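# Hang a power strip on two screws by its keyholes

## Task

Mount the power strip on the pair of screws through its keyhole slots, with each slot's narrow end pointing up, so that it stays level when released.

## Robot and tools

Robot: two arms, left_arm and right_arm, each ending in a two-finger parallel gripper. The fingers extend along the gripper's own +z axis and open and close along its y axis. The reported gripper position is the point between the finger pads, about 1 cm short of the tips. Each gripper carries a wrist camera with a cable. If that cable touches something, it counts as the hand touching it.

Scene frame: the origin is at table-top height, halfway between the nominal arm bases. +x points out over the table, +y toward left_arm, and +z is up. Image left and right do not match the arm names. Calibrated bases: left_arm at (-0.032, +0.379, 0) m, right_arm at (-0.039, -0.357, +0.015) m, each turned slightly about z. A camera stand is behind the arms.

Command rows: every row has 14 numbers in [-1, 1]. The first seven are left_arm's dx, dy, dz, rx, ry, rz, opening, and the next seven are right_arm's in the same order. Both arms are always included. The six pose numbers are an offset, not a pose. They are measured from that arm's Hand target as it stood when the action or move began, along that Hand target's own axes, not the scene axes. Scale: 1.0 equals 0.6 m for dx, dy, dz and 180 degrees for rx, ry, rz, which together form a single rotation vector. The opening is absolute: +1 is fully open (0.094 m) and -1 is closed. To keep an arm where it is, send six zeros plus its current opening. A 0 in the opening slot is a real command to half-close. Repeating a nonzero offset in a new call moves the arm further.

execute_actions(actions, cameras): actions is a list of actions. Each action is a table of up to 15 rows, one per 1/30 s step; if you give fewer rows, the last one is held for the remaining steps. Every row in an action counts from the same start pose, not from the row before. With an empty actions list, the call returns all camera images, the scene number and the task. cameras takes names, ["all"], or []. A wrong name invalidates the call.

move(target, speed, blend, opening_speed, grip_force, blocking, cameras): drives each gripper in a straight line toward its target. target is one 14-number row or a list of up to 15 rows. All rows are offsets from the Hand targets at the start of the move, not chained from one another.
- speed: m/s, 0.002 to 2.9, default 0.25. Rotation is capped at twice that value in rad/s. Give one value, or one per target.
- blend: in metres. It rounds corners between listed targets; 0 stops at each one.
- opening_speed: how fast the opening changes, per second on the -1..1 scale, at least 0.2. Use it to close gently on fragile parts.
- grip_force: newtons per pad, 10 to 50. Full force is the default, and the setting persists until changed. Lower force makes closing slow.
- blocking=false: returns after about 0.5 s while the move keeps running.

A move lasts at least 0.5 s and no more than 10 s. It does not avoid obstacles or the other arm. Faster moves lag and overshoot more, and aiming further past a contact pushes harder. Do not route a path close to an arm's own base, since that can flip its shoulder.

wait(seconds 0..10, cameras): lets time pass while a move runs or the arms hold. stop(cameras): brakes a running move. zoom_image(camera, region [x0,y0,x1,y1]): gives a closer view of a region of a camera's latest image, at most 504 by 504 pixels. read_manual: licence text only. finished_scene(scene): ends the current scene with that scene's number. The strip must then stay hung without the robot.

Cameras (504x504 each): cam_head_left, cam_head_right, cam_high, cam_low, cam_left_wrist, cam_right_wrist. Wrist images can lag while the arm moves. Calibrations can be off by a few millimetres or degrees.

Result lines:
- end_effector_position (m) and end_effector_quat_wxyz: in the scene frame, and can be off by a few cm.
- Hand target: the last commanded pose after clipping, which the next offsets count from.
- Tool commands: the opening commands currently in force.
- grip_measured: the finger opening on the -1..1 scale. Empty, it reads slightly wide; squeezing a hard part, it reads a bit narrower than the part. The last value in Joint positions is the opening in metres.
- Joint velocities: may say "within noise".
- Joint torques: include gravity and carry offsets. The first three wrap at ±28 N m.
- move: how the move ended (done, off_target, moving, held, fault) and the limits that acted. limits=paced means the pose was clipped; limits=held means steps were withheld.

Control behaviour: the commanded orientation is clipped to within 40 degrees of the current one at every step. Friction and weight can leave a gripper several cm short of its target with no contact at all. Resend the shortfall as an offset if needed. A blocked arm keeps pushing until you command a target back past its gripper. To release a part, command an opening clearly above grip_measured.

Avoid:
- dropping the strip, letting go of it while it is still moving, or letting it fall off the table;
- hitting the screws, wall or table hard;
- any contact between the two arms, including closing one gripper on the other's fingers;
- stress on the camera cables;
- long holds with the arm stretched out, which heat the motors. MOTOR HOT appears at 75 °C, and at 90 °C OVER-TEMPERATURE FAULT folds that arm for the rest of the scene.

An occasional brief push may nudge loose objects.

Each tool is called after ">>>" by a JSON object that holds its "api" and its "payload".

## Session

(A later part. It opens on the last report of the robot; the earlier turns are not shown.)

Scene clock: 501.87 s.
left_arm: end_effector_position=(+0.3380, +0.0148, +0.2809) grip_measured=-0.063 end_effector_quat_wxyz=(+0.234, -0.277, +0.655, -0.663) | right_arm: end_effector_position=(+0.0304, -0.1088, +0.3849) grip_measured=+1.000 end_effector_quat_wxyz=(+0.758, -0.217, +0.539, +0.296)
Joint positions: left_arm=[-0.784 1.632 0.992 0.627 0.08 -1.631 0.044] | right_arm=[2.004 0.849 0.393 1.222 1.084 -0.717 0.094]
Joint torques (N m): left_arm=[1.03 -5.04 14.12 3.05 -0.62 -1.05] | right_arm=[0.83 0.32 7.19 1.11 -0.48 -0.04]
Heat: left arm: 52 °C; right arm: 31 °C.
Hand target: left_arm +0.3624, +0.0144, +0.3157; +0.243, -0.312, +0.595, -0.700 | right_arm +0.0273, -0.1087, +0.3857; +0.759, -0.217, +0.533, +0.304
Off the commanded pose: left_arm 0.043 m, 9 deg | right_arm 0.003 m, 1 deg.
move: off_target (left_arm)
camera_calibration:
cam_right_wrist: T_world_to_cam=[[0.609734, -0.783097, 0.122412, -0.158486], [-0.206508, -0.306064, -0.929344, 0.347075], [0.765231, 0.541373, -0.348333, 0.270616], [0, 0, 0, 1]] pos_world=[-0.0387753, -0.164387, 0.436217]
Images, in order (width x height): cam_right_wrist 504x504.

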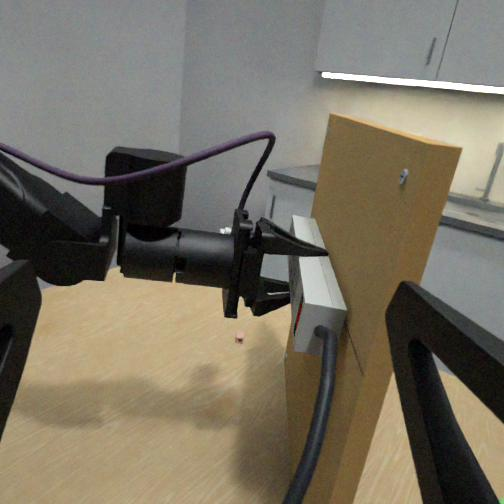

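>>> {"api": "move", "payload": {"target": [[0.01,0.01,-0.035,0,0.02,0.035,-0.8,0,0,0,0,0,0,1],[0.01,0.012,-0.02,0,0.0,0.05,-0.8,0,0,0,0,0,0,1],[0.01,0.012,0.005,0,-0.005,0.05,-0.8,0,0,0,0,0,0,1]], "speed": 0.08, "cameras": ["cam_right_wrist"]}}

>>> {"api": "zoom_image", "payload": {"camera": "cam_right_wrist", "region": [200, 180, 400, 380]}}

Scene clock: 511.87 s.
left_arm: end_effector_position=(+0.3380, +0.0145, +0.2769) grip_measured=-0.063 end_effector_quat_wxyz=(+0.269, -0.264, +0.658, -0.652) | right_arm: end_effector_position=(+0.0304, -0.1088, +0.3849) grip_measured=+1.000 end_effector_quat_wxyz=(+0.758, -0.217, +0.539, +0.296)
Joint positions: left_arm=[-0.803 1.64 0.977 0.658 0.028 -1.56 0.044] | right_arm=[2.004 0.849 0.393 1.222 1.084 -0.717 0.094]
Joint torques (N m): left_arm=[-0.28 -4.15 15.3 3.01 -0.63 -0.02] | right_arm=[0.81 0.34 7.17 1.1 -0.48 -0.04]
Heat: left arm: 54 °C; right arm: 31 °C.
Hand target: left_arm +0.3603, +0.0069, +0.3099; +0.302, -0.270, +0.616, -0.676 | right_arm +0.0273, -0.1087, +0.3857; +0.759, -0.217, +0.533, +0.304
Off the commanded pose: left_arm 0.040 m, 7 deg | right_arm 0.003 m, 1 deg.
move: off_target (left_arm)
camera_calibration:
cam_right_wrist: T_world_to_cam=[[0.609734, -0.783097, 0.122412, -0.158486], [-0.206508, -0.306064, -0.929344, 0.347075], [0.765231, 0.541373, -0.348333, 0.270616], [0, 0, 0, 1]] pos_world=[-0.0387753, -0.164387, 0.436217]
Images, in order (width x height): cam_right_wrist 504x504.

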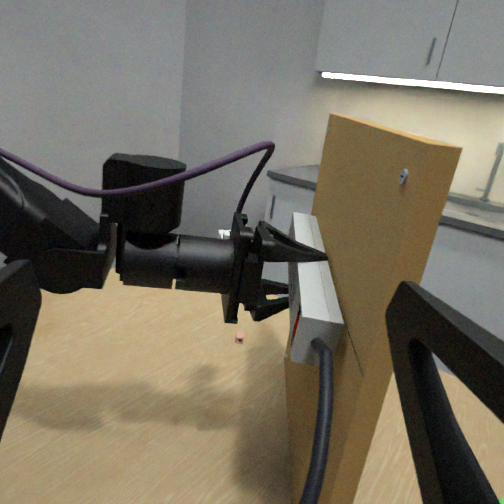

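Scaled by 2.520 from the camera's 504x504 image, which has a finer 720x720 frame.

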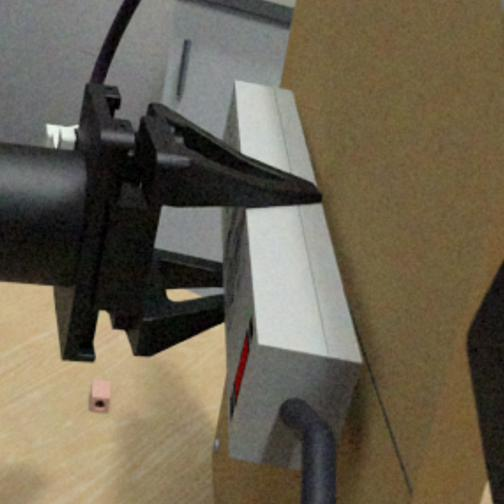

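>>> {"api": "move", "payload": {"target": [[0,0,-0.02,0,-0.01,-0.015,-0.8,0,0,0,0,0,0,1],[0,0,0.0,0,-0.015,-0.015,-0.8,0,0,0,0,0,0,1],[0,-0.004,-0.02,0,-0.01,-0.028,-0.8,0,0,0,0,0,0,1],[0,-0.004,0.0,0,-0.015,-0.028,-0.8,0,0,0,0,0,0,1]], "speed": 0.08, "cameras": ["cam_right_wrist"]}}

>>> {"api": "zoom_image", "payload": {"camera": "cam_right_wrist", "region": [200, 180, 400, 380]}}

Scene clock: 523.57 s.
left_arm: end_effector_position=(+0.3384, +0.0145, +0.2767) grip_measured=-0.063 end_effector_quat_wxyz=(+0.283, -0.283, +0.651, -0.645) | right_arm: end_effector_position=(+0.0304, -0.1088, +0.3849) grip_measured=+1.000 end_effector_quat_wxyz=(+0.758, -0.217, +0.539, +0.296)
Joint positions: left_arm=[-0.829 1.641 0.98 0.653 -0.049 -1.567 0.044] | right_arm=[2.004 0.849 0.393 1.222 1.084 -0.717 0.094]
Joint torques (N m): left_arm=[0.51 -4.27 15.64 2.95 -0.54 -0.94] | right_arm=[0.83 0.32 7.19 1.1 -0.48 -0.04]
Heat: left arm: 54 °C; right arm: 31 °C.
Hand target: left_arm +0.3601, +0.0071, +0.3122; +0.286, -0.313, +0.596, -0.682 | right_arm +0.0273, -0.1087, +0.3857; +0.759, -0.217, +0.533, +0.304
Off the commanded pose: left_arm 0.042 m, 8 deg | right_arm 0.003 m, 1 deg.
move: off_target (left_arm)
camera_calibration:
cam_right_wrist: T_world_to_cam=[[0.609734, -0.783097, 0.122412, -0.158486], [-0.206508, -0.306064, -0.929344, 0.347075], [0.765231, 0.541373, -0.348333, 0.270616], [0, 0, 0, 1]] pos_world=[-0.0387753, -0.164387, 0.436217]
Images, in order (width x height): cam_right_wrist 504x504.

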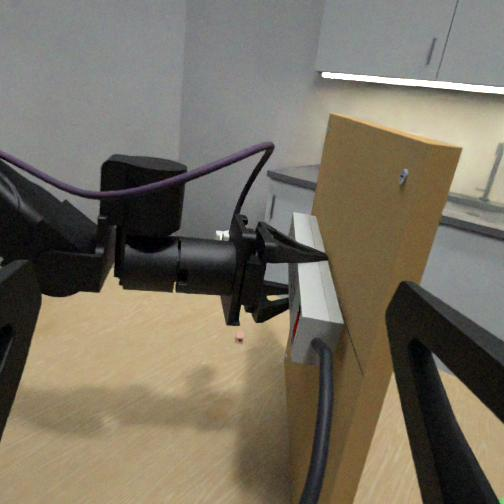

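Scaled by 2.520 from the camera's 504x504 image, which has a finer 720x720 frame.

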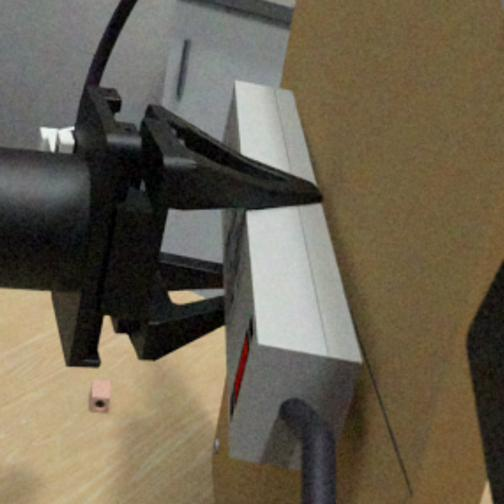

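>>> {"api": "move", "payload": {"target": [[0,0,-0.04,0,0.0,0,-0.8,0,0,0,0,0,0,1],[0,-0.008,-0.06,0,0.025,-0.014,-0.8,0,0,0,0,0,0,1]], "speed": 0.08, "cameras": ["cam_right_wrist","cam_head_left"]}}

>>> {"api": "zoom_image", "payload": {"camera": "cam_right_wrist", "region": [200, 180, 400, 380]}}

>>> {"api": "zoom_image", "payload": {"camera": "cam_head_left", "region": [230, 210, 320, 300]}}

Scene clock: 535.73 s.
left_arm: end_effector_position=(+0.3338, +0.0197, +0.2802) grip_measured=-0.063 end_effector_quat_wxyz=(+0.243, -0.295, +0.638, -0.668) | right_arm: end_effector_position=(+0.0304, -0.1088, +0.3849) grip_measured=+1.000 end_effector_quat_wxyz=(+0.758, -0.217, +0.539, +0.296)
Joint positions: left_arm=[-0.805 1.617 0.948 0.68 0.016 -1.654 0.044] | right_arm=[2.004 0.849 0.393 1.222 1.084 -0.717 0.094]
Joint torques (N m): left_arm=[0.96 -12.25 7.46 2.82 -0.13 -0.43] | right_arm=[0.83 0.34 7.17 1.1 -0.48 -0.04]
Heat: left arm: 55 °C; right arm: 31 °C.
Hand target: left_arm +0.3324, +0.0305, +0.3137; +0.248, -0.299, +0.600, -0.700 | right_arm +0.0273, -0.1087, +0.3857; +0.759, -0.217, +0.533, +0.304
Off the commanded pose: left_arm 0.035 m, 6 deg | right_arm 0.003 m, 1 deg.
move: off_target (left_arm)
camera_calibration:
cam_right_wrist: T_world_to_cam=[[0.609734, -0.783097, 0.122412, -0.158486], [-0.206508, -0.306064, -0.929344, 0.347075], [0.765231, 0.541373, -0.348333, 0.270616], [0, 0, 0, 1]] pos_world=[-0.0387753, -0.164387, 0.436217]
Images, in order (width x height): cam_head_left 504x504, cam_right_wrist 504x504.

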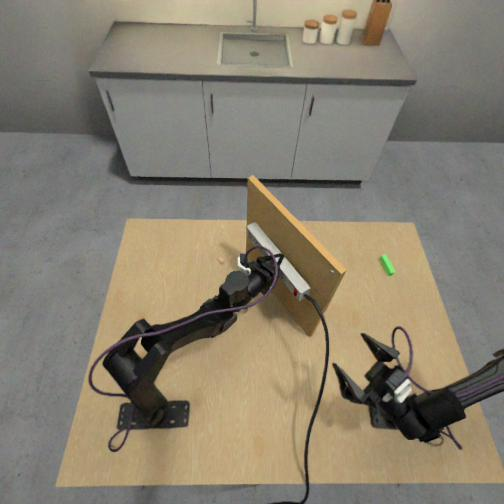

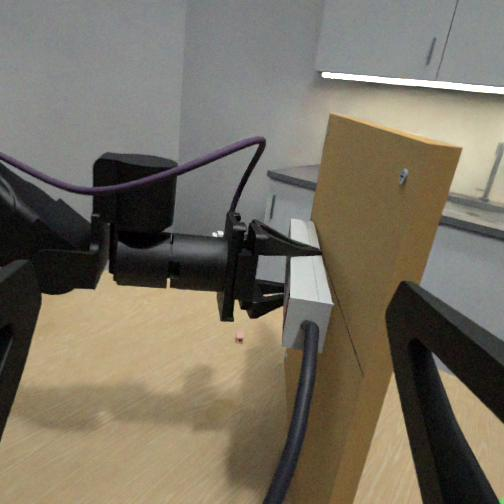

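Scaled by 2.520 from the camera's 504x504 image, which has a finer 720x720 frame.

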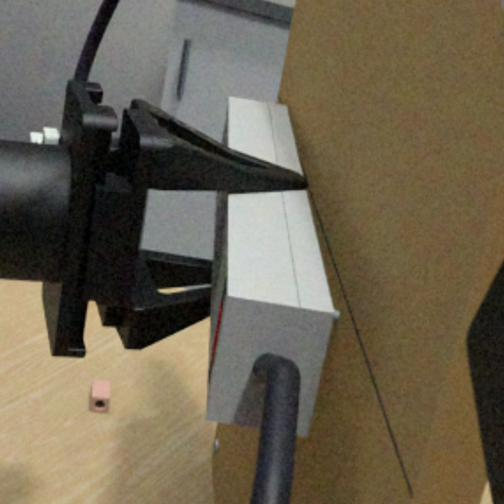

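Scaled by 5.600 from the camera's 504x504 image, which has a finer 720x720 frame.

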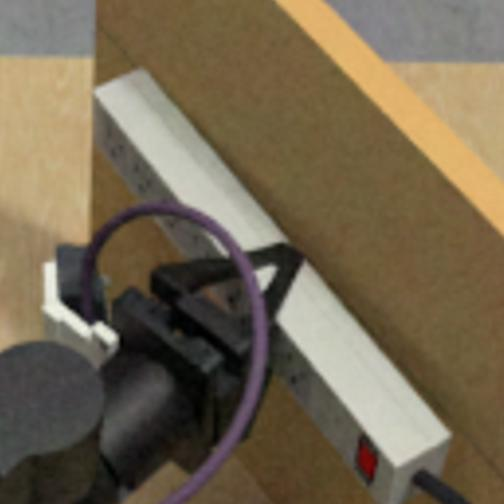

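>>> {"api": "move", "payload": {"target": [[0,0,0.02,0,-0.02,0,-0.8,0,0,0,0,0,0,1],[0,0,0.05,0,-0.028,0.0,-0.8,0,0,0,0,0,0,1]], "speed": 0.08, "cameras": ["cam_right_wrist"]}}

>>> {"api": "zoom_image", "payload": {"camera": "cam_right_wrist", "region": [200, 180, 400, 380]}}

Scene clock: 547.10 s.
left_arm: end_effector_position=(+0.3371, +0.0150, +0.2764) grip_measured=-0.063 end_effector_quat_wxyz=(+0.257, -0.325, +0.640, -0.647) | right_arm: end_effector_position=(+0.0304, -0.1088, +0.3849) grip_measured=+1.000 end_effector_quat_wxyz=(+0.758, -0.217, +0.539, +0.296)
Joint positions: left_arm=[-0.843 1.63 0.99 0.61 -0.088 -1.666 0.044] | right_arm=[2.004 0.849 0.393 1.222 1.084 -0.717 0.094]
Joint torques (N m): left_arm=[0.29 -5.89 13.93 3.16 -0.43 -0.32] | right_arm=[0.81 0.34 7.17 1.1 -0.48 -0.04]
Heat: left arm: 54 °C; right arm: 31 °C.
Hand target: left_arm +0.3539, +0.0097, +0.3166; +0.274, -0.329, +0.588, -0.686 | right_arm +0.0273, -0.1087, +0.3857; +0.759, -0.217, +0.533, +0.304
Off the commanded pose: left_arm 0.044 m, 8 deg | right_arm 0.003 m, 1 deg.
move: off_target (left_arm)
camera_calibration:
cam_right_wrist: T_world_to_cam=[[0.609734, -0.783097, 0.122412, -0.158486], [-0.206508, -0.306064, -0.929344, 0.347075], [0.765231, 0.541373, -0.348333, 0.270616], [0, 0, 0, 1]] pos_world=[-0.0387753, -0.164387, 0.436217]
Images, in order (width x height): cam_right_wrist 504x504.

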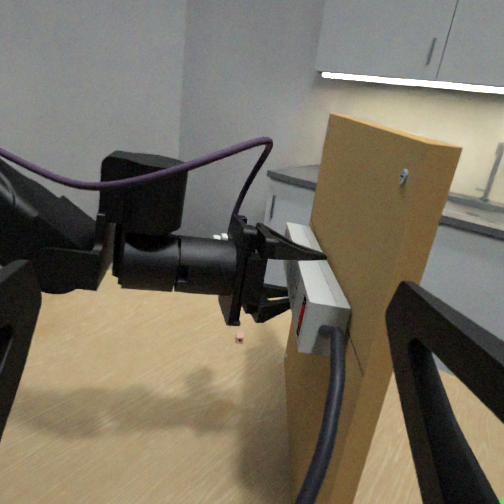

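Scaled by 2.520 from the camera's 504x504 image, which has a finer 720x720 frame.

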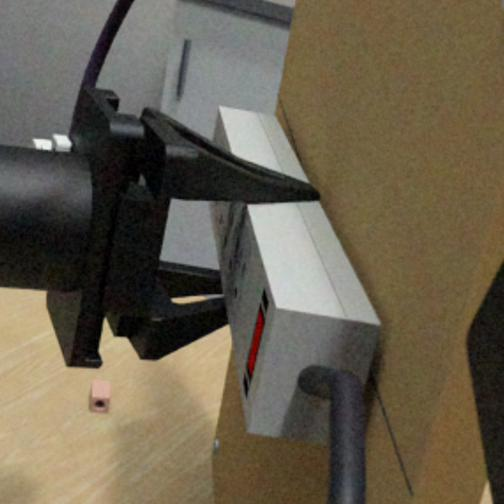

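>>> {"api": "move", "payload": {"target": [[0,0,-0.07,0,0.0,0,-0.8,0,0,0,0,0,0,1],[0,-0.012,-0.055,0,0.01,0.0175,-0.8,0,0,0,0,0,0,1]], "speed": 0.1, "cameras": ["cam_right_wrist","cam_head_left"]}}

>>> {"api": "zoom_image", "payload": {"camera": "cam_right_wrist", "region": [200, 180, 400, 380]}}

>>> {"api": "zoom_image", "payload": {"camera": "cam_head_left", "region": [230, 210, 320, 300]}}

Scene clock: 567.80 s.
left_arm: end_effector_position=(+0.3240, +0.0280, +0.2672) grip_measured=-0.063 end_effector_quat_wxyz=(+0.265, -0.315, +0.650, -0.639) | right_arm: end_effector_position=(+0.0304, -0.1088, +0.3849) grip_measured=+1.000 end_effector_quat_wxyz=(+0.758, -0.217, +0.539, +0.296)
Joint positions: left_arm=[-0.843 1.571 0.903 0.623 -0.084 -1.632 0.044] | right_arm=[2.004 0.849 0.393 1.222 1.084 -0.717 0.094]
Joint torques (N m): left_arm=[0.92 -10.74 11.47 2.91 -0.08 -0.04] | right_arm=[0.83 0.32 7.19 1.11 -0.48 -0.04]
Heat: left arm: 56 °C; right arm: 30 °C.
Hand target: left_arm +0.3284, +0.0315, +0.3208; +0.283, -0.302, +0.601, -0.683 | right_arm +0.0273, -0.1087, +0.3857; +0.759, -0.217, +0.533, +0.304
Off the commanded pose: left_arm 0.054 m, 8 deg | right_arm 0.003 m, 1 deg.
move: off_target (left_arm)
camera_calibration:
cam_right_wrist: T_world_to_cam=[[0.609734, -0.783097, 0.122412, -0.158486], [-0.206508, -0.306064, -0.929344, 0.347075], [0.765231, 0.541373, -0.348333, 0.270616], [0, 0, 0, 1]] pos_world=[-0.0387753, -0.164387, 0.436217]
Images, in order (width x height): cam_head_left 504x504, cam_right_wrist 504x504.

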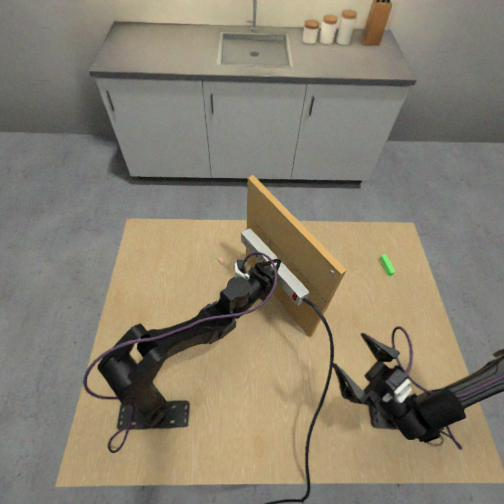

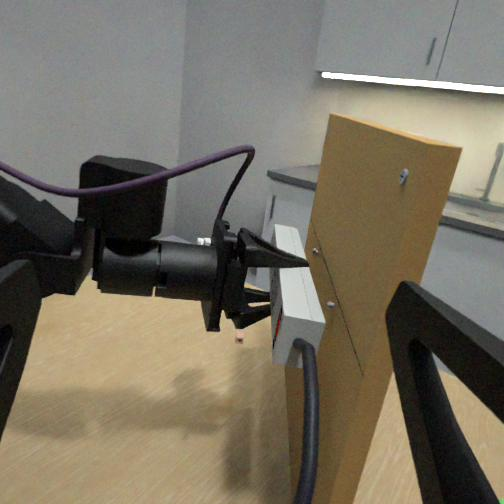

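Scaled by 2.520 from the camera's 504x504 image, which has a finer 720x720 frame.

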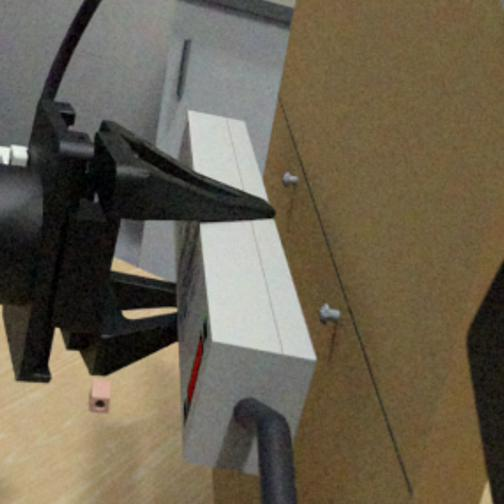

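Scaled by 5.600 from the camera's 504x504 image, which has a finer 720x720 frame.

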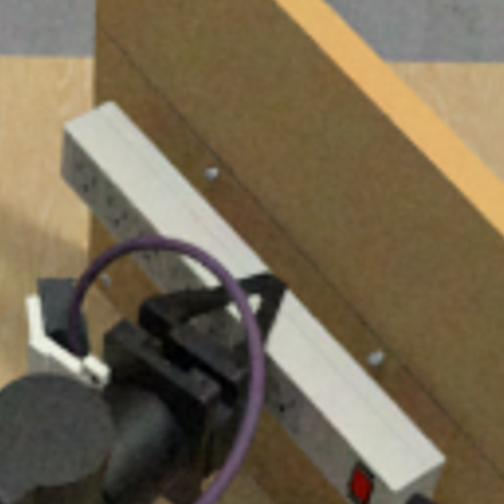

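>>> {"api": "move", "payload": {"target": [[-0.003,-0.02,0.008,0,0.004,0.009,-0.8,0,0,0,0,0,0,1]], "speed": 0.1, "cameras": ["cam_right_wrist","cam_head_left"]}}

>>> {"api": "zoom_image", "payload": {"camera": "cam_right_wrist", "region": [200, 180, 400, 380]}}

>>> {"api": "zoom_image", "payload": {"camera": "cam_head_left", "region": [230, 210, 320, 300]}}

Scene clock: 582.13 s.
left_arm: end_effector_position=(+0.3278, +0.0249, +0.2764) grip_measured=-0.063 end_effector_quat_wxyz=(+0.266, -0.299, +0.660, -0.635) | right_arm: end_effector_position=(+0.0304, -0.1088, +0.3849) grip_measured=+1.000 end_effector_quat_wxyz=(+0.758, -0.217, +0.539, +0.296)
Joint positions: left_arm=[-0.829 1.571 0.951 0.569 -0.049 -1.602 0.044] | right_arm=[2.004 0.849 0.393 1.222 1.084 -0.717 0.094]
Joint torques (N m): left_arm=[0.99 -11.44 11.48 3.03 -0.11 -0.11] | right_arm=[0.83 0.32 7.19 1.1 -0.48 -0.04]
Heat: left arm: 55 °C; right arm: 30 °C.
Hand target: left_arm +0.3329, +0.0311, +0.3330; +0.289, -0.289, +0.607, -0.681 | right_arm +0.0273, -0.1087, +0.3857; +0.759, -0.217, +0.533, +0.304
Off the commanded pose: left_arm 0.057 m, 9 deg | right_arm 0.003 m, 1 deg.
move: off_target (left_arm)
camera_calibration:
cam_right_wrist: T_world_to_cam=[[0.609734, -0.783097, 0.122412, -0.158486], [-0.206508, -0.306064, -0.929344, 0.347075], [0.765231, 0.541373, -0.348333, 0.270616], [0, 0, 0, 1]] pos_world=[-0.0387753, -0.164387, 0.436217]
Images, in order (width x height): cam_head_left 504x504, cam_right_wrist 504x504.

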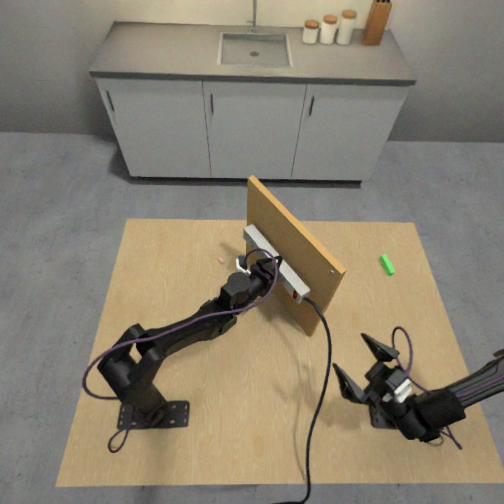

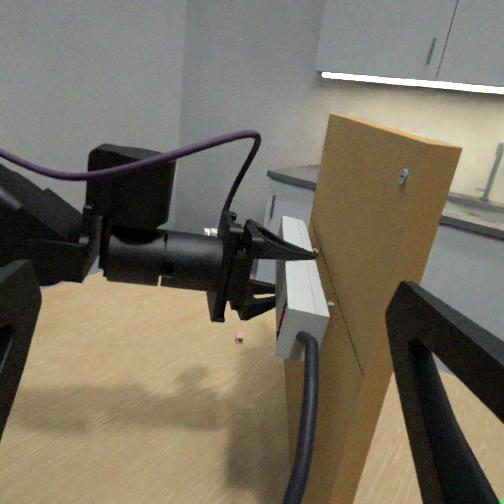

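Scaled by 2.520 from the camera's 504x504 image, which has a finer 720x720 frame.

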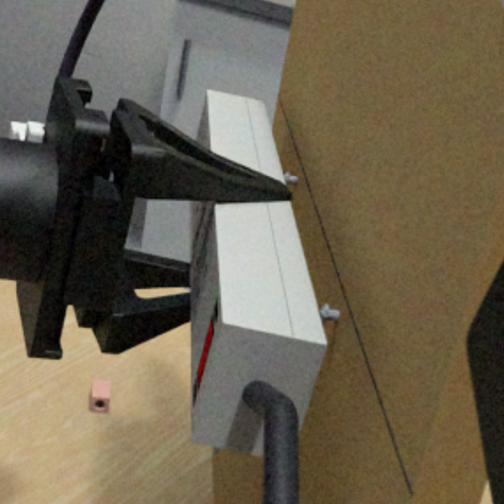

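Scaled by 5.600 from the camera's 504x504 image, which has a finer 720x720 frame.

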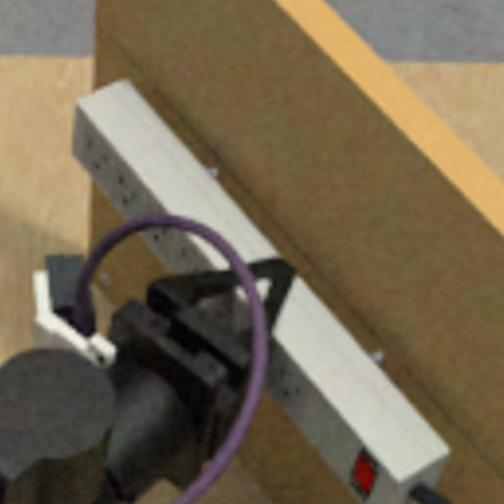

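>>> {"api": "move", "payload": {"target": [[-0.001,-0.012,0.0,0,-0.004,0.0,-0.8,0,0,0,0,0,0,1],[-0.001,-0.012,0.035,0,-0.004,0.0,-0.8,0,0,0,0,0,0,1]], "speed": 0.1, "cameras": ["cam_right_wrist","cam_head_left"]}}

>>> {"api": "zoom_image", "payload": {"camera": "cam_right_wrist", "region": [200, 180, 400, 380]}}

>>> {"api": "zoom_image", "payload": {"camera": "cam_head_left", "region": [230, 210, 320, 300]}}

Scene clock: 594.47 s.
left_arm: end_effector_position=(+0.3360, +0.0151, +0.3046) grip_measured=-0.063 end_effector_quat_wxyz=(+0.271, -0.291, +0.652, -0.646) | right_arm: end_effector_position=(+0.0304, -0.1088, +0.3849) grip_measured=+1.000 end_effector_quat_wxyz=(+0.758, -0.217, +0.539, +0.296)
Joint positions: left_arm=[-0.829 1.591 1.056 0.516 -0.043 -1.594 0.044] | right_arm=[2.004 0.849 0.393 1.222 1.084 -0.717 0.094]
Joint torques (N m): left_arm=[0.99 -7.32 11.54 3.12 -0.35 -0.16] | right_arm=[0.83 0.32 7.19 1.11 -0.48 -0.04]
Heat: left arm: 55 °C; right arm: 30 °C.
Hand target: left_arm +0.3485, +0.0184, +0.3422; +0.293, -0.293, +0.606, -0.679 | right_arm +0.0273, -0.1087, +0.3857; +0.759, -0.217, +0.533, +0.304
Off the commanded pose: left_arm 0.040 m, 7 deg | right_arm 0.003 m, 1 deg.
move: off_target (left_arm)
camera_calibration:
cam_right_wrist: T_world_to_cam=[[0.609734, -0.783097, 0.122412, -0.158486], [-0.206508, -0.306064, -0.929344, 0.347075], [0.765231, 0.541373, -0.348333, 0.270616], [0, 0, 0, 1]] pos_world=[-0.0387753, -0.164387, 0.436217]
Images, in order (width x height): cam_head_left 504x504, cam_right_wrist 504x504.

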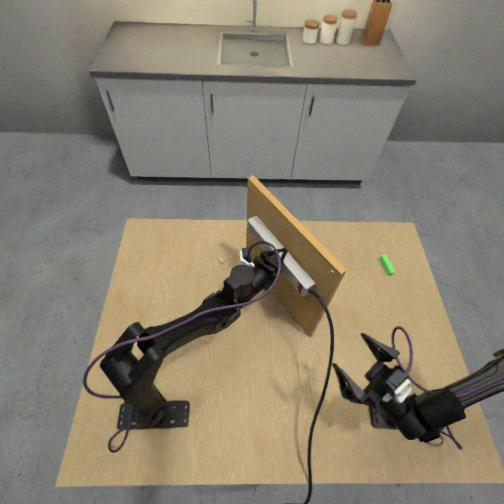

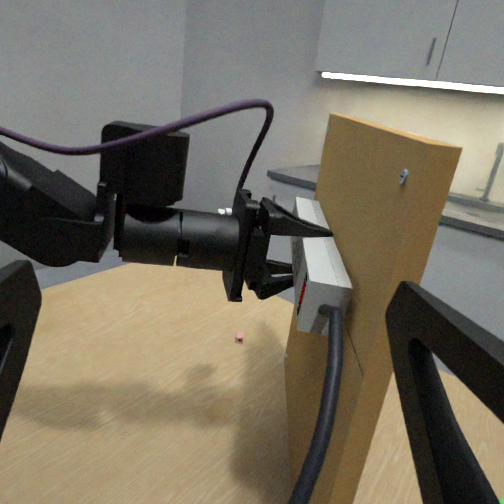

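Scaled by 2.520 from the camera's 504x504 image, which has a finer 720x720 frame.

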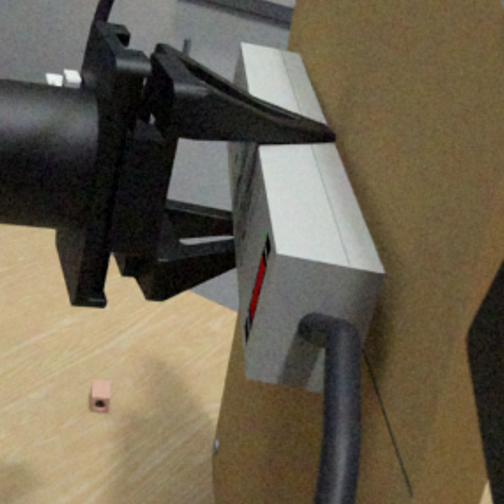

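Scaled by 5.600 from the camera's 504x504 image, which has a finer 720x720 frame.

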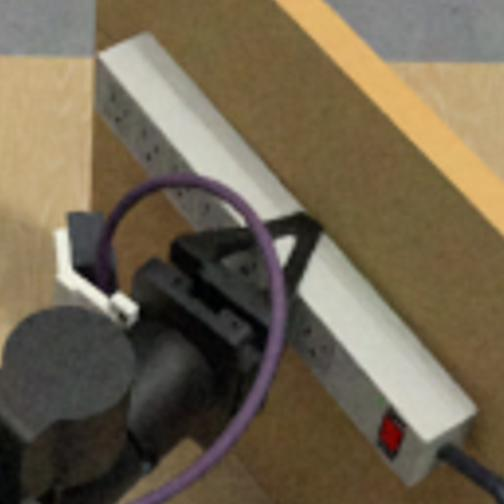

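>>> {"api": "move", "payload": {"target": [[0,0.0,-0.05,0,0.0,0.0,-0.8,0,0,0,0,0,0,1],[0.0,0.036,-0.025,0,0.0,0.0,-0.8,0,0,0,0,0,0,1],[0.0,0.036,-0.005,0,0.0,0.0,-0.8,0,0,0,0,0,0,1]], "speed": 0.1, "cameras": ["cam_right_wrist","cam_head_left"]}}

>>> {"api": "zoom_image", "payload": {"camera": "cam_right_wrist", "region": [200, 180, 400, 380]}}

>>> {"api": "zoom_image", "payload": {"camera": "cam_head_left", "region": [230, 210, 320, 300]}}

Scene clock: 604.30 s.
left_arm: end_effector_position=(+0.3359, +0.0168, +0.2823) grip_measured=-0.063 end_effector_quat_wxyz=(+0.274, -0.292, +0.652, -0.644) | right_arm: end_effector_position=(+0.0304, -0.1088, +0.3849) grip_measured=+1.000 end_effector_quat_wxyz=(+0.758, -0.217, +0.539, +0.296)
Joint positions: left_arm=[-0.829 1.615 0.989 0.605 -0.049 -1.59 0.044] | right_arm=[2.004 0.849 0.393 1.222 1.084 -0.717 0.094]
Joint torques (N m): left_arm=[1.14 -7.76 11.6 3.11 -0.25 -0.25] | right_arm=[0.83 0.32 7.17 1.1 -0.48 -0.04]
Heat: left arm: 56 °C; right arm: 30 °C.
Hand target: left_arm +0.3473, +0.0184, +0.3204; +0.293, -0.293, +0.606, -0.679 | right_arm +0.0273, -0.1087, +0.3857; +0.759, -0.217, +0.533, +0.304
Off the commanded pose: left_arm 0.040 m, 7 deg | right_arm 0.003 m, 1 deg.
move: off_target (left_arm)
camera_calibration:
cam_right_wrist: T_world_to_cam=[[0.609734, -0.783097, 0.122412, -0.158486], [-0.206508, -0.306064, -0.929344, 0.347075], [0.765231, 0.541373, -0.348333, 0.270616], [0, 0, 0, 1]] pos_world=[-0.0387753, -0.164387, 0.436217]
Images, in order (width x height): cam_head_left 504x504, cam_right_wrist 504x504.

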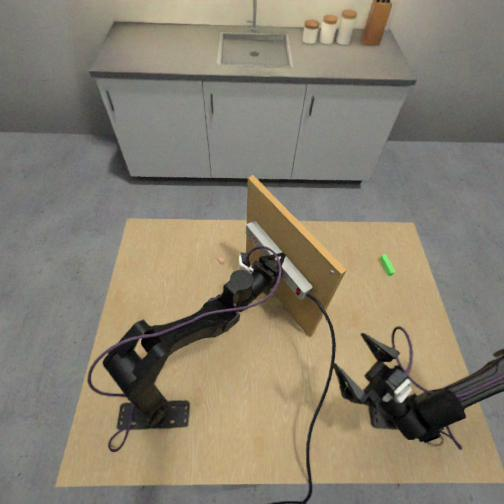

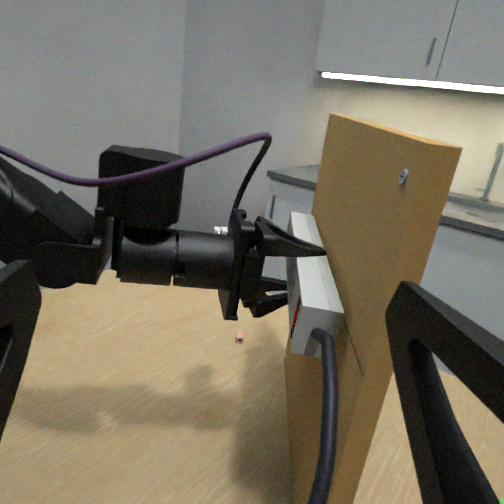

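Scaled by 2.520 from the camera's 504x504 image, which has a finer 720x720 frame.

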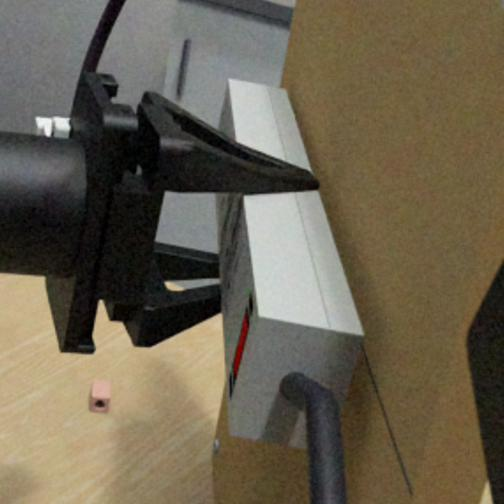

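Scaled by 5.600 from the camera's 504x504 image, which has a finer 720x720 frame.

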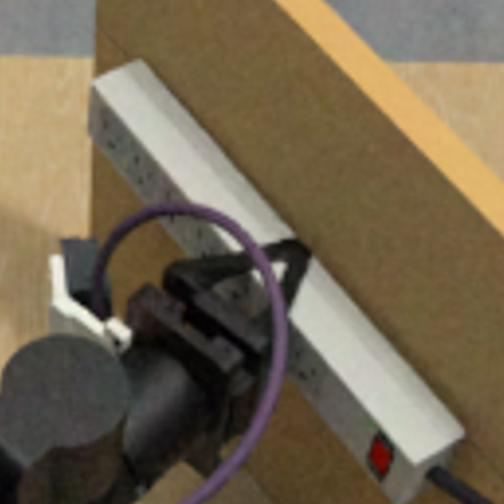

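>>> {"api": "move", "payload": {"target": [[0,0.0,-0.04,0,-0.007,-0.006,-0.8,0,0,0,0,0,0,1],[0.0,0.0,0.0,0,-0.007,-0.006,-0.8,0,0,0,0,0,0,1],[0.0,0.0,0.02,0,-0.006,-0.006,-0.8,0,0,0,0,0,0,1]], "speed": 0.1, "cameras": ["cam_right_wrist","cam_head_left"]}}

>>> {"api": "zoom_image", "payload": {"camera": "cam_right_wrist", "region": [200, 180, 400, 380]}}

>>> {"api": "zoom_image", "payload": {"camera": "cam_head_left", "region": [230, 210, 320, 300]}}

Scene clock: 622.33 s.
left_arm: end_effector_position=(+0.3400, +0.0182, +0.2855) grip_measured=-0.063 end_effector_quat_wxyz=(+0.278, -0.307, +0.644, -0.643) | right_arm: end_effector_position=(+0.0304, -0.1088, +0.3849) grip_measured=+1.000 end_effector_quat_wxyz=(+0.758, -0.217, +0.539, +0.296)
Joint positions: left_arm=[-0.833 1.62 1.004 0.598 -0.084 -1.608 0.044] | right_arm=[2.004 0.849 0.393 1.222 1.084 -0.717 0.094]
Joint torques (N m): left_arm=[0.8 -4.92 14.42 3.09 -0.18 -0.21] | right_arm=[0.83 0.34 7.17 1.1 -0.48 -0.04]
Heat: left arm: 58 °C; right arm: 30 °C.
Hand target: left_arm +0.3563, +0.0106, +0.3217; +0.292, -0.306, +0.600, -0.679 | right_arm +0.0273, -0.1087, +0.3857; +0.759, -0.217, +0.533, +0.304
Off the commanded pose: left_arm 0.040 m, 7 deg | right_arm 0.003 m, 1 deg.
move: off_target (left_arm)
camera_calibration:
cam_right_wrist: T_world_to_cam=[[0.609734, -0.783097, 0.122412, -0.158486], [-0.206508, -0.306064, -0.929344, 0.347075], [0.765231, 0.541373, -0.348333, 0.270616], [0, 0, 0, 1]] pos_world=[-0.0387753, -0.164387, 0.436217]
Images, in order (width x height): cam_head_left 504x504, cam_right_wrist 504x504.

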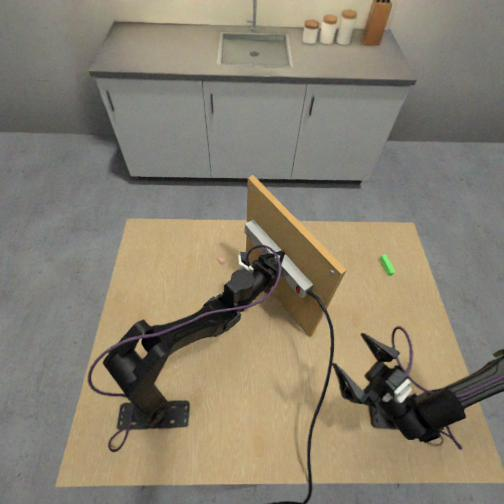

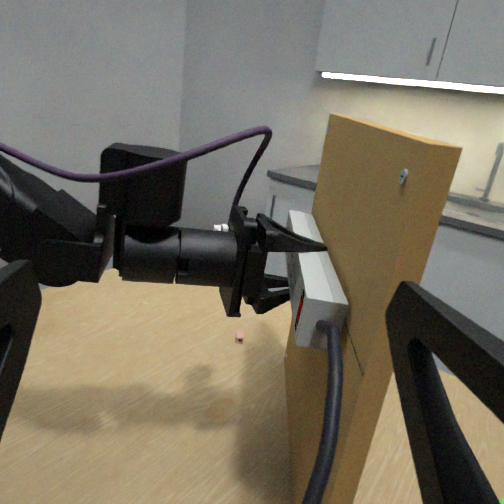

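Scaled by 2.520 from the camera's 504x504 image, which has a finer 720x720 frame.

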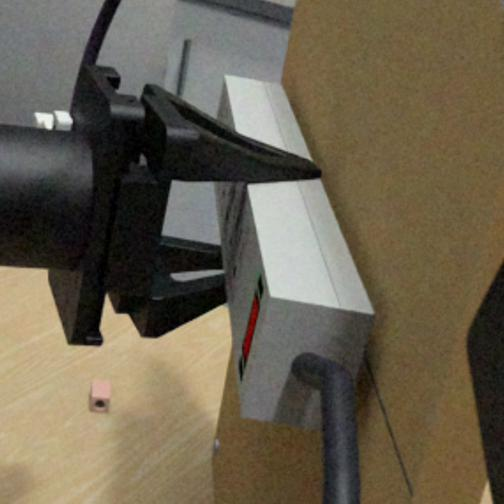

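Scaled by 5.600 from the camera's 504x504 image, which has a finer 720x720 frame.

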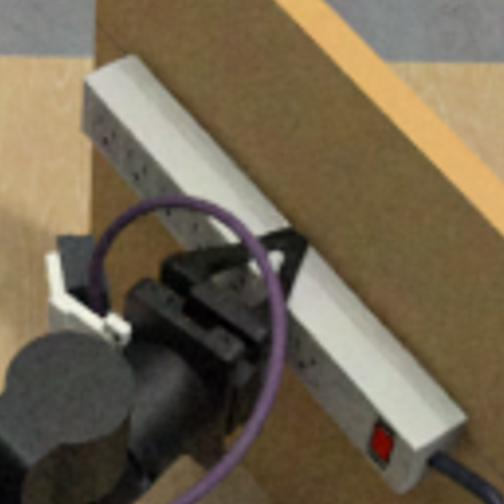

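>>> {"api": "move", "payload": {"target": [[0,0.0,-0.05,0,0,0,-0.8,0,0,0,0,0,0,1],[0.0,0.012,-0.02,0,0,0,-0.8,0,0,0,0,0,0,1],[0.0,0.012,0.0,0,0,0,-0.8,0,0,0,0,0,0,1]], "speed": 0.1, "cameras": ["cam_right_wrist","cam_head_left"]}}

>>> {"api": "zoom_image", "payload": {"camera": "cam_right_wrist", "region": [200, 180, 400, 380]}}

>>> {"api": "zoom_image", "payload": {"camera": "cam_head_left", "region": [230, 210, 320, 300]}}

Scene clock: 638.50 s.
left_arm: end_effector_position=(+0.3400, +0.0183, +0.2771) grip_measured=-0.063 end_effector_quat_wxyz=(+0.278, -0.308, +0.645, -0.642) | right_arm: end_effector_position=(+0.0304, -0.1088, +0.3849) grip_measured=+1.000 end_effector_quat_wxyz=(+0.758, -0.217, +0.539, +0.296)
Joint positions: left_arm=[-0.833 1.63 0.985 0.623 -0.084 -1.609 0.044] | right_arm=[2.004 0.849 0.393 1.222 1.084 -0.717 0.094]
Joint torques (N m): left_arm=[0.58 -5.05 14.27 3.12 -0.16 -0.22] | right_arm=[0.83 0.34 7.19 1.1 -0.48 -0.05]
Heat: left arm: 57 °C; right arm: 30 °C.
Hand target: left_arm +0.3566, +0.0097, +0.3145; +0.292, -0.306, +0.600, -0.679 | right_arm +0.0273, -0.1087, +0.3857; +0.759, -0.217, +0.533, +0.304
Off the commanded pose: left_arm 0.042 m, 7 deg | right_arm 0.003 m, 1 deg.
move: off_target (left_arm)
camera_calibration:
cam_right_wrist: T_world_to_cam=[[0.609734, -0.783097, 0.122412, -0.158486], [-0.206508, -0.306064, -0.929344, 0.347075], [0.765231, 0.541373, -0.348333, 0.270616], [0, 0, 0, 1]] pos_world=[-0.0387753, -0.164387, 0.436217]
Images, in order (width x height): cam_head_left 504x504, cam_right_wrist 504x504.

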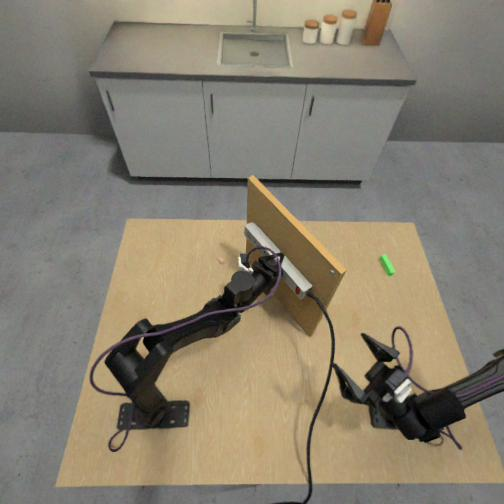

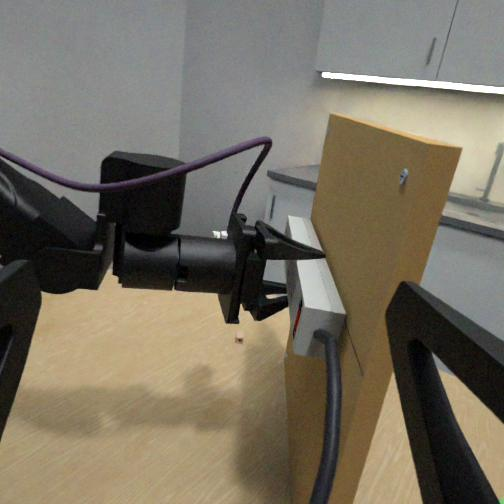

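Scaled by 2.520 from the camera's 504x504 image, which has a finer 720x720 frame.

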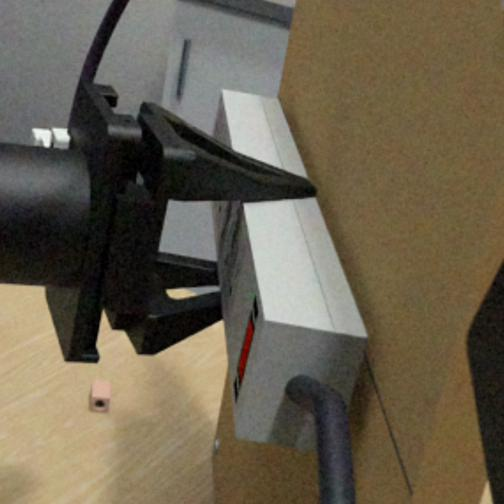

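Scaled by 5.600 from the camera's 504x504 image, which has a finer 720x720 frame.

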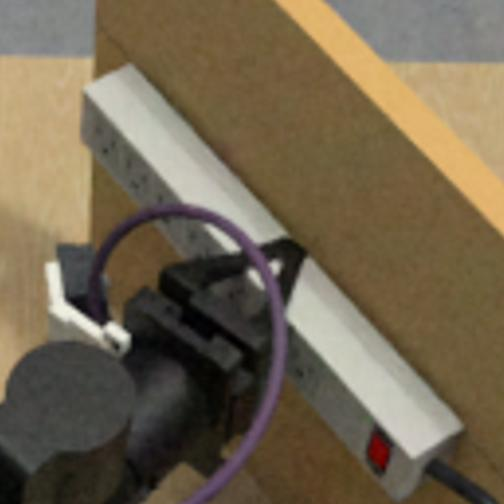

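>>> {"api": "move", "payload": {"target": [[0.003,0.0,-0.05,0,0,0,-0.8,0,0,0,0,0,0,1],[0.0045,-0.005,-0.02,0,0.004,0,-0.8,0,0,0,0,0,0,1],[0.0045,-0.006,0.007,0,0.004,0,-0.8,0,0,0,0,0,0,1]], "speed": 0.1, "cameras": ["cam_right_wrist","cam_head_left"]}}

>>> {"api": "zoom_image", "payload": {"camera": "cam_right_wrist", "region": [200, 180, 400, 380]}}

>>> {"api": "zoom_image", "payload": {"camera": "cam_head_left", "region": [230, 210, 320, 300]}}

Scene clock: 654.83 s.
left_arm: end_effector_position=(+0.3380, +0.0162, +0.2749) grip_measured=-0.063 end_effector_quat_wxyz=(+0.275, -0.307, +0.650, -0.639) | right_arm: end_effector_position=(+0.0304, -0.1088, +0.3849) grip_measured=+1.000 end_effector_quat_wxyz=(+0.758, -0.217, +0.539, +0.296)
Joint positions: left_arm=[-0.839 1.63 0.987 0.61 -0.084 -1.608 0.044] | right_arm=[2.004 0.849 0.393 1.222 1.084 -0.717 0.094]
Joint torques (N m): left_arm=[1.17 -4.78 15.91 3.08 -0.02 -0.22] | right_arm=[0.83 0.32 7.19 1.1 -0.48 -0.04]
Heat: left arm: 58 °C; right arm: 30 °C.
Hand target: left_arm +0.3580, +0.0054, +0.3186; +0.288, -0.301, +0.602, -0.681 | right_arm +0.0273, -0.1087, +0.3857; +0.759, -0.217, +0.533, +0.304
Off the commanded pose: left_arm 0.049 m, 8 deg | right_arm 0.003 m, 1 deg.
move: off_target (left_arm)
camera_calibration:
cam_right_wrist: T_world_to_cam=[[0.609734, -0.783097, 0.122412, -0.158486], [-0.206508, -0.306064, -0.929344, 0.347075], [0.765231, 0.541373, -0.348333, 0.270616], [0, 0, 0, 1]] pos_world=[-0.0387753, -0.164387, 0.436217]
Images, in order (width x height): cam_head_left 504x504, cam_right_wrist 504x504.

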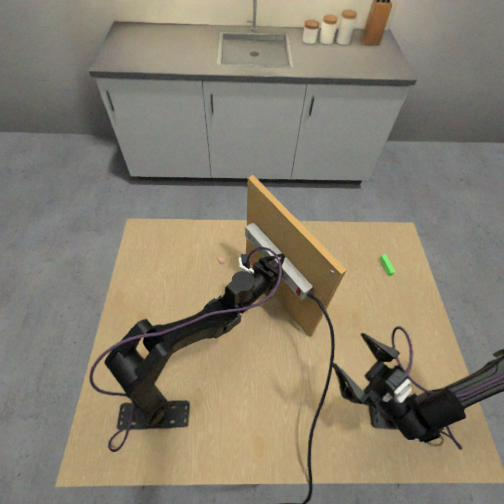

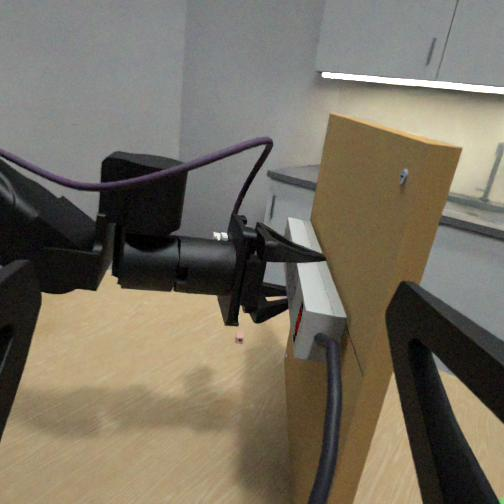

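Scaled by 2.520 from the camera's 504x504 image, which has a finer 720x720 frame.

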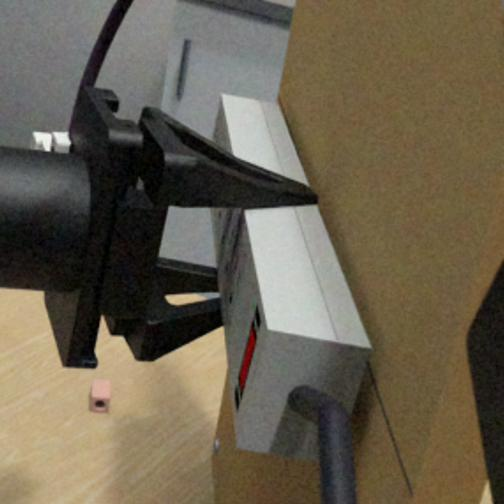

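Scaled by 5.600 from the camera's 504x504 image, which has a finer 720x720 frame.

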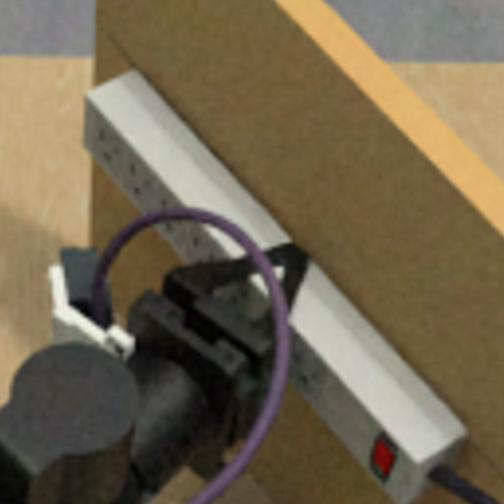

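>>> {"api": "move", "payload": {"target": [[0.0,0.0,-0.05,0,0,0,-0.8,0,0,0,0,0,0,1],[0.0,-0.021,-0.025,0,0.0,0,-0.8,0,0,0,0,0,0,1],[0.0,-0.021,0.0,0,0.002,0,-0.8,0,0,0,0,0,0,1]], "speed": 0.1, "cameras": ["cam_right_wrist","cam_head_left"]}}

>>> {"api": "zoom_image", "payload": {"camera": "cam_right_wrist", "region": [200, 180, 400, 380]}}

>>> {"api": "zoom_image", "payload": {"camera": "cam_head_left", "region": [230, 210, 320, 300]}}

Scene clock: 666.20 s.
left_arm: end_effector_position=(+0.3374, +0.0164, +0.2728) grip_measured=-0.063 end_effector_quat_wxyz=(+0.271, -0.310, +0.664, -0.624) | right_arm: end_effector_position=(+0.0304, -0.1088, +0.3849) grip_measured=+1.000 end_effector_quat_wxyz=(+0.758, -0.217, +0.539, +0.296)
Joint positions: left_arm=[-0.839 1.617 1.01 0.532 -0.083 -1.604 0.044] | right_arm=[2.004 0.849 0.393 1.222 1.084 -0.717 0.094]
Joint torques (N m): left_arm=[1.69 -6.05 15.82 3.47 0.07 -0.29] | right_arm=[0.83 0.32 7.17 1.11 -0.48 -0.04]
Heat: left arm: 58 °C; right arm: 30 °C.
Hand target: left_arm +0.3576, +0.0069, +0.3312; +0.286, -0.299, +0.602, -0.682 | right_arm +0.0273, -0.1087, +0.3857; +0.759, -0.217, +0.533, +0.304
Off the commanded pose: left_arm 0.062 m, 10 deg | right_arm 0.003 m, 1 deg.
move: off_target (left_arm)
camera_calibration:
cam_right_wrist: T_world_to_cam=[[0.609734, -0.783097, 0.122412, -0.158486], [-0.206508, -0.306064, -0.929344, 0.347075], [0.765231, 0.541373, -0.348333, 0.270616], [0, 0, 0, 1]] pos_world=[-0.0387753, -0.164387, 0.436217]
Images, in order (width x height): cam_head_left 504x504, cam_right_wrist 504x504.

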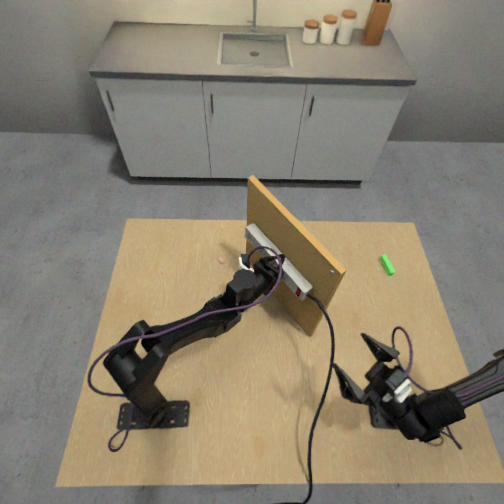

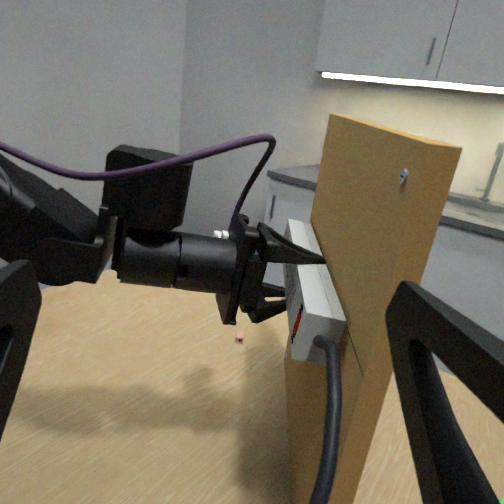

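Scaled by 2.520 from the camera's 504x504 image, which has a finer 720x720 frame.

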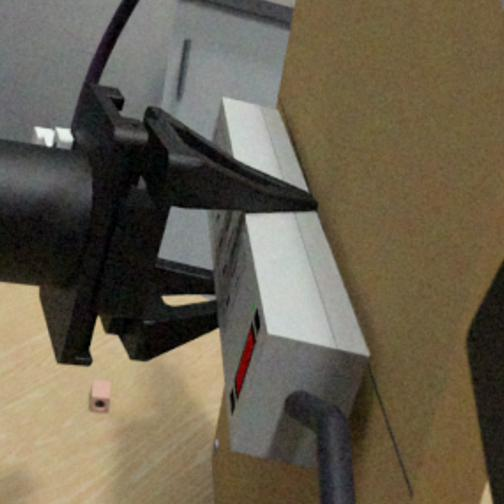

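Scaled by 5.600 from the camera's 504x504 image, which has a finer 720x720 frame.

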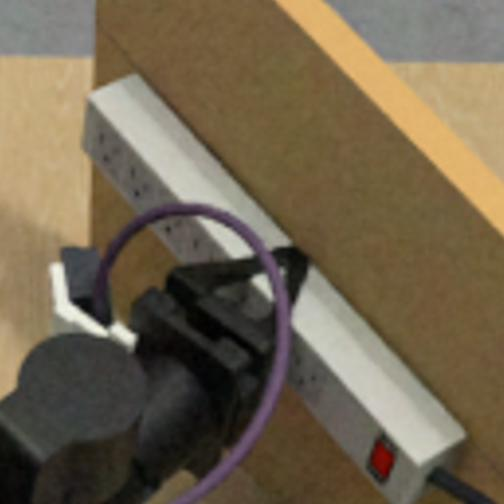

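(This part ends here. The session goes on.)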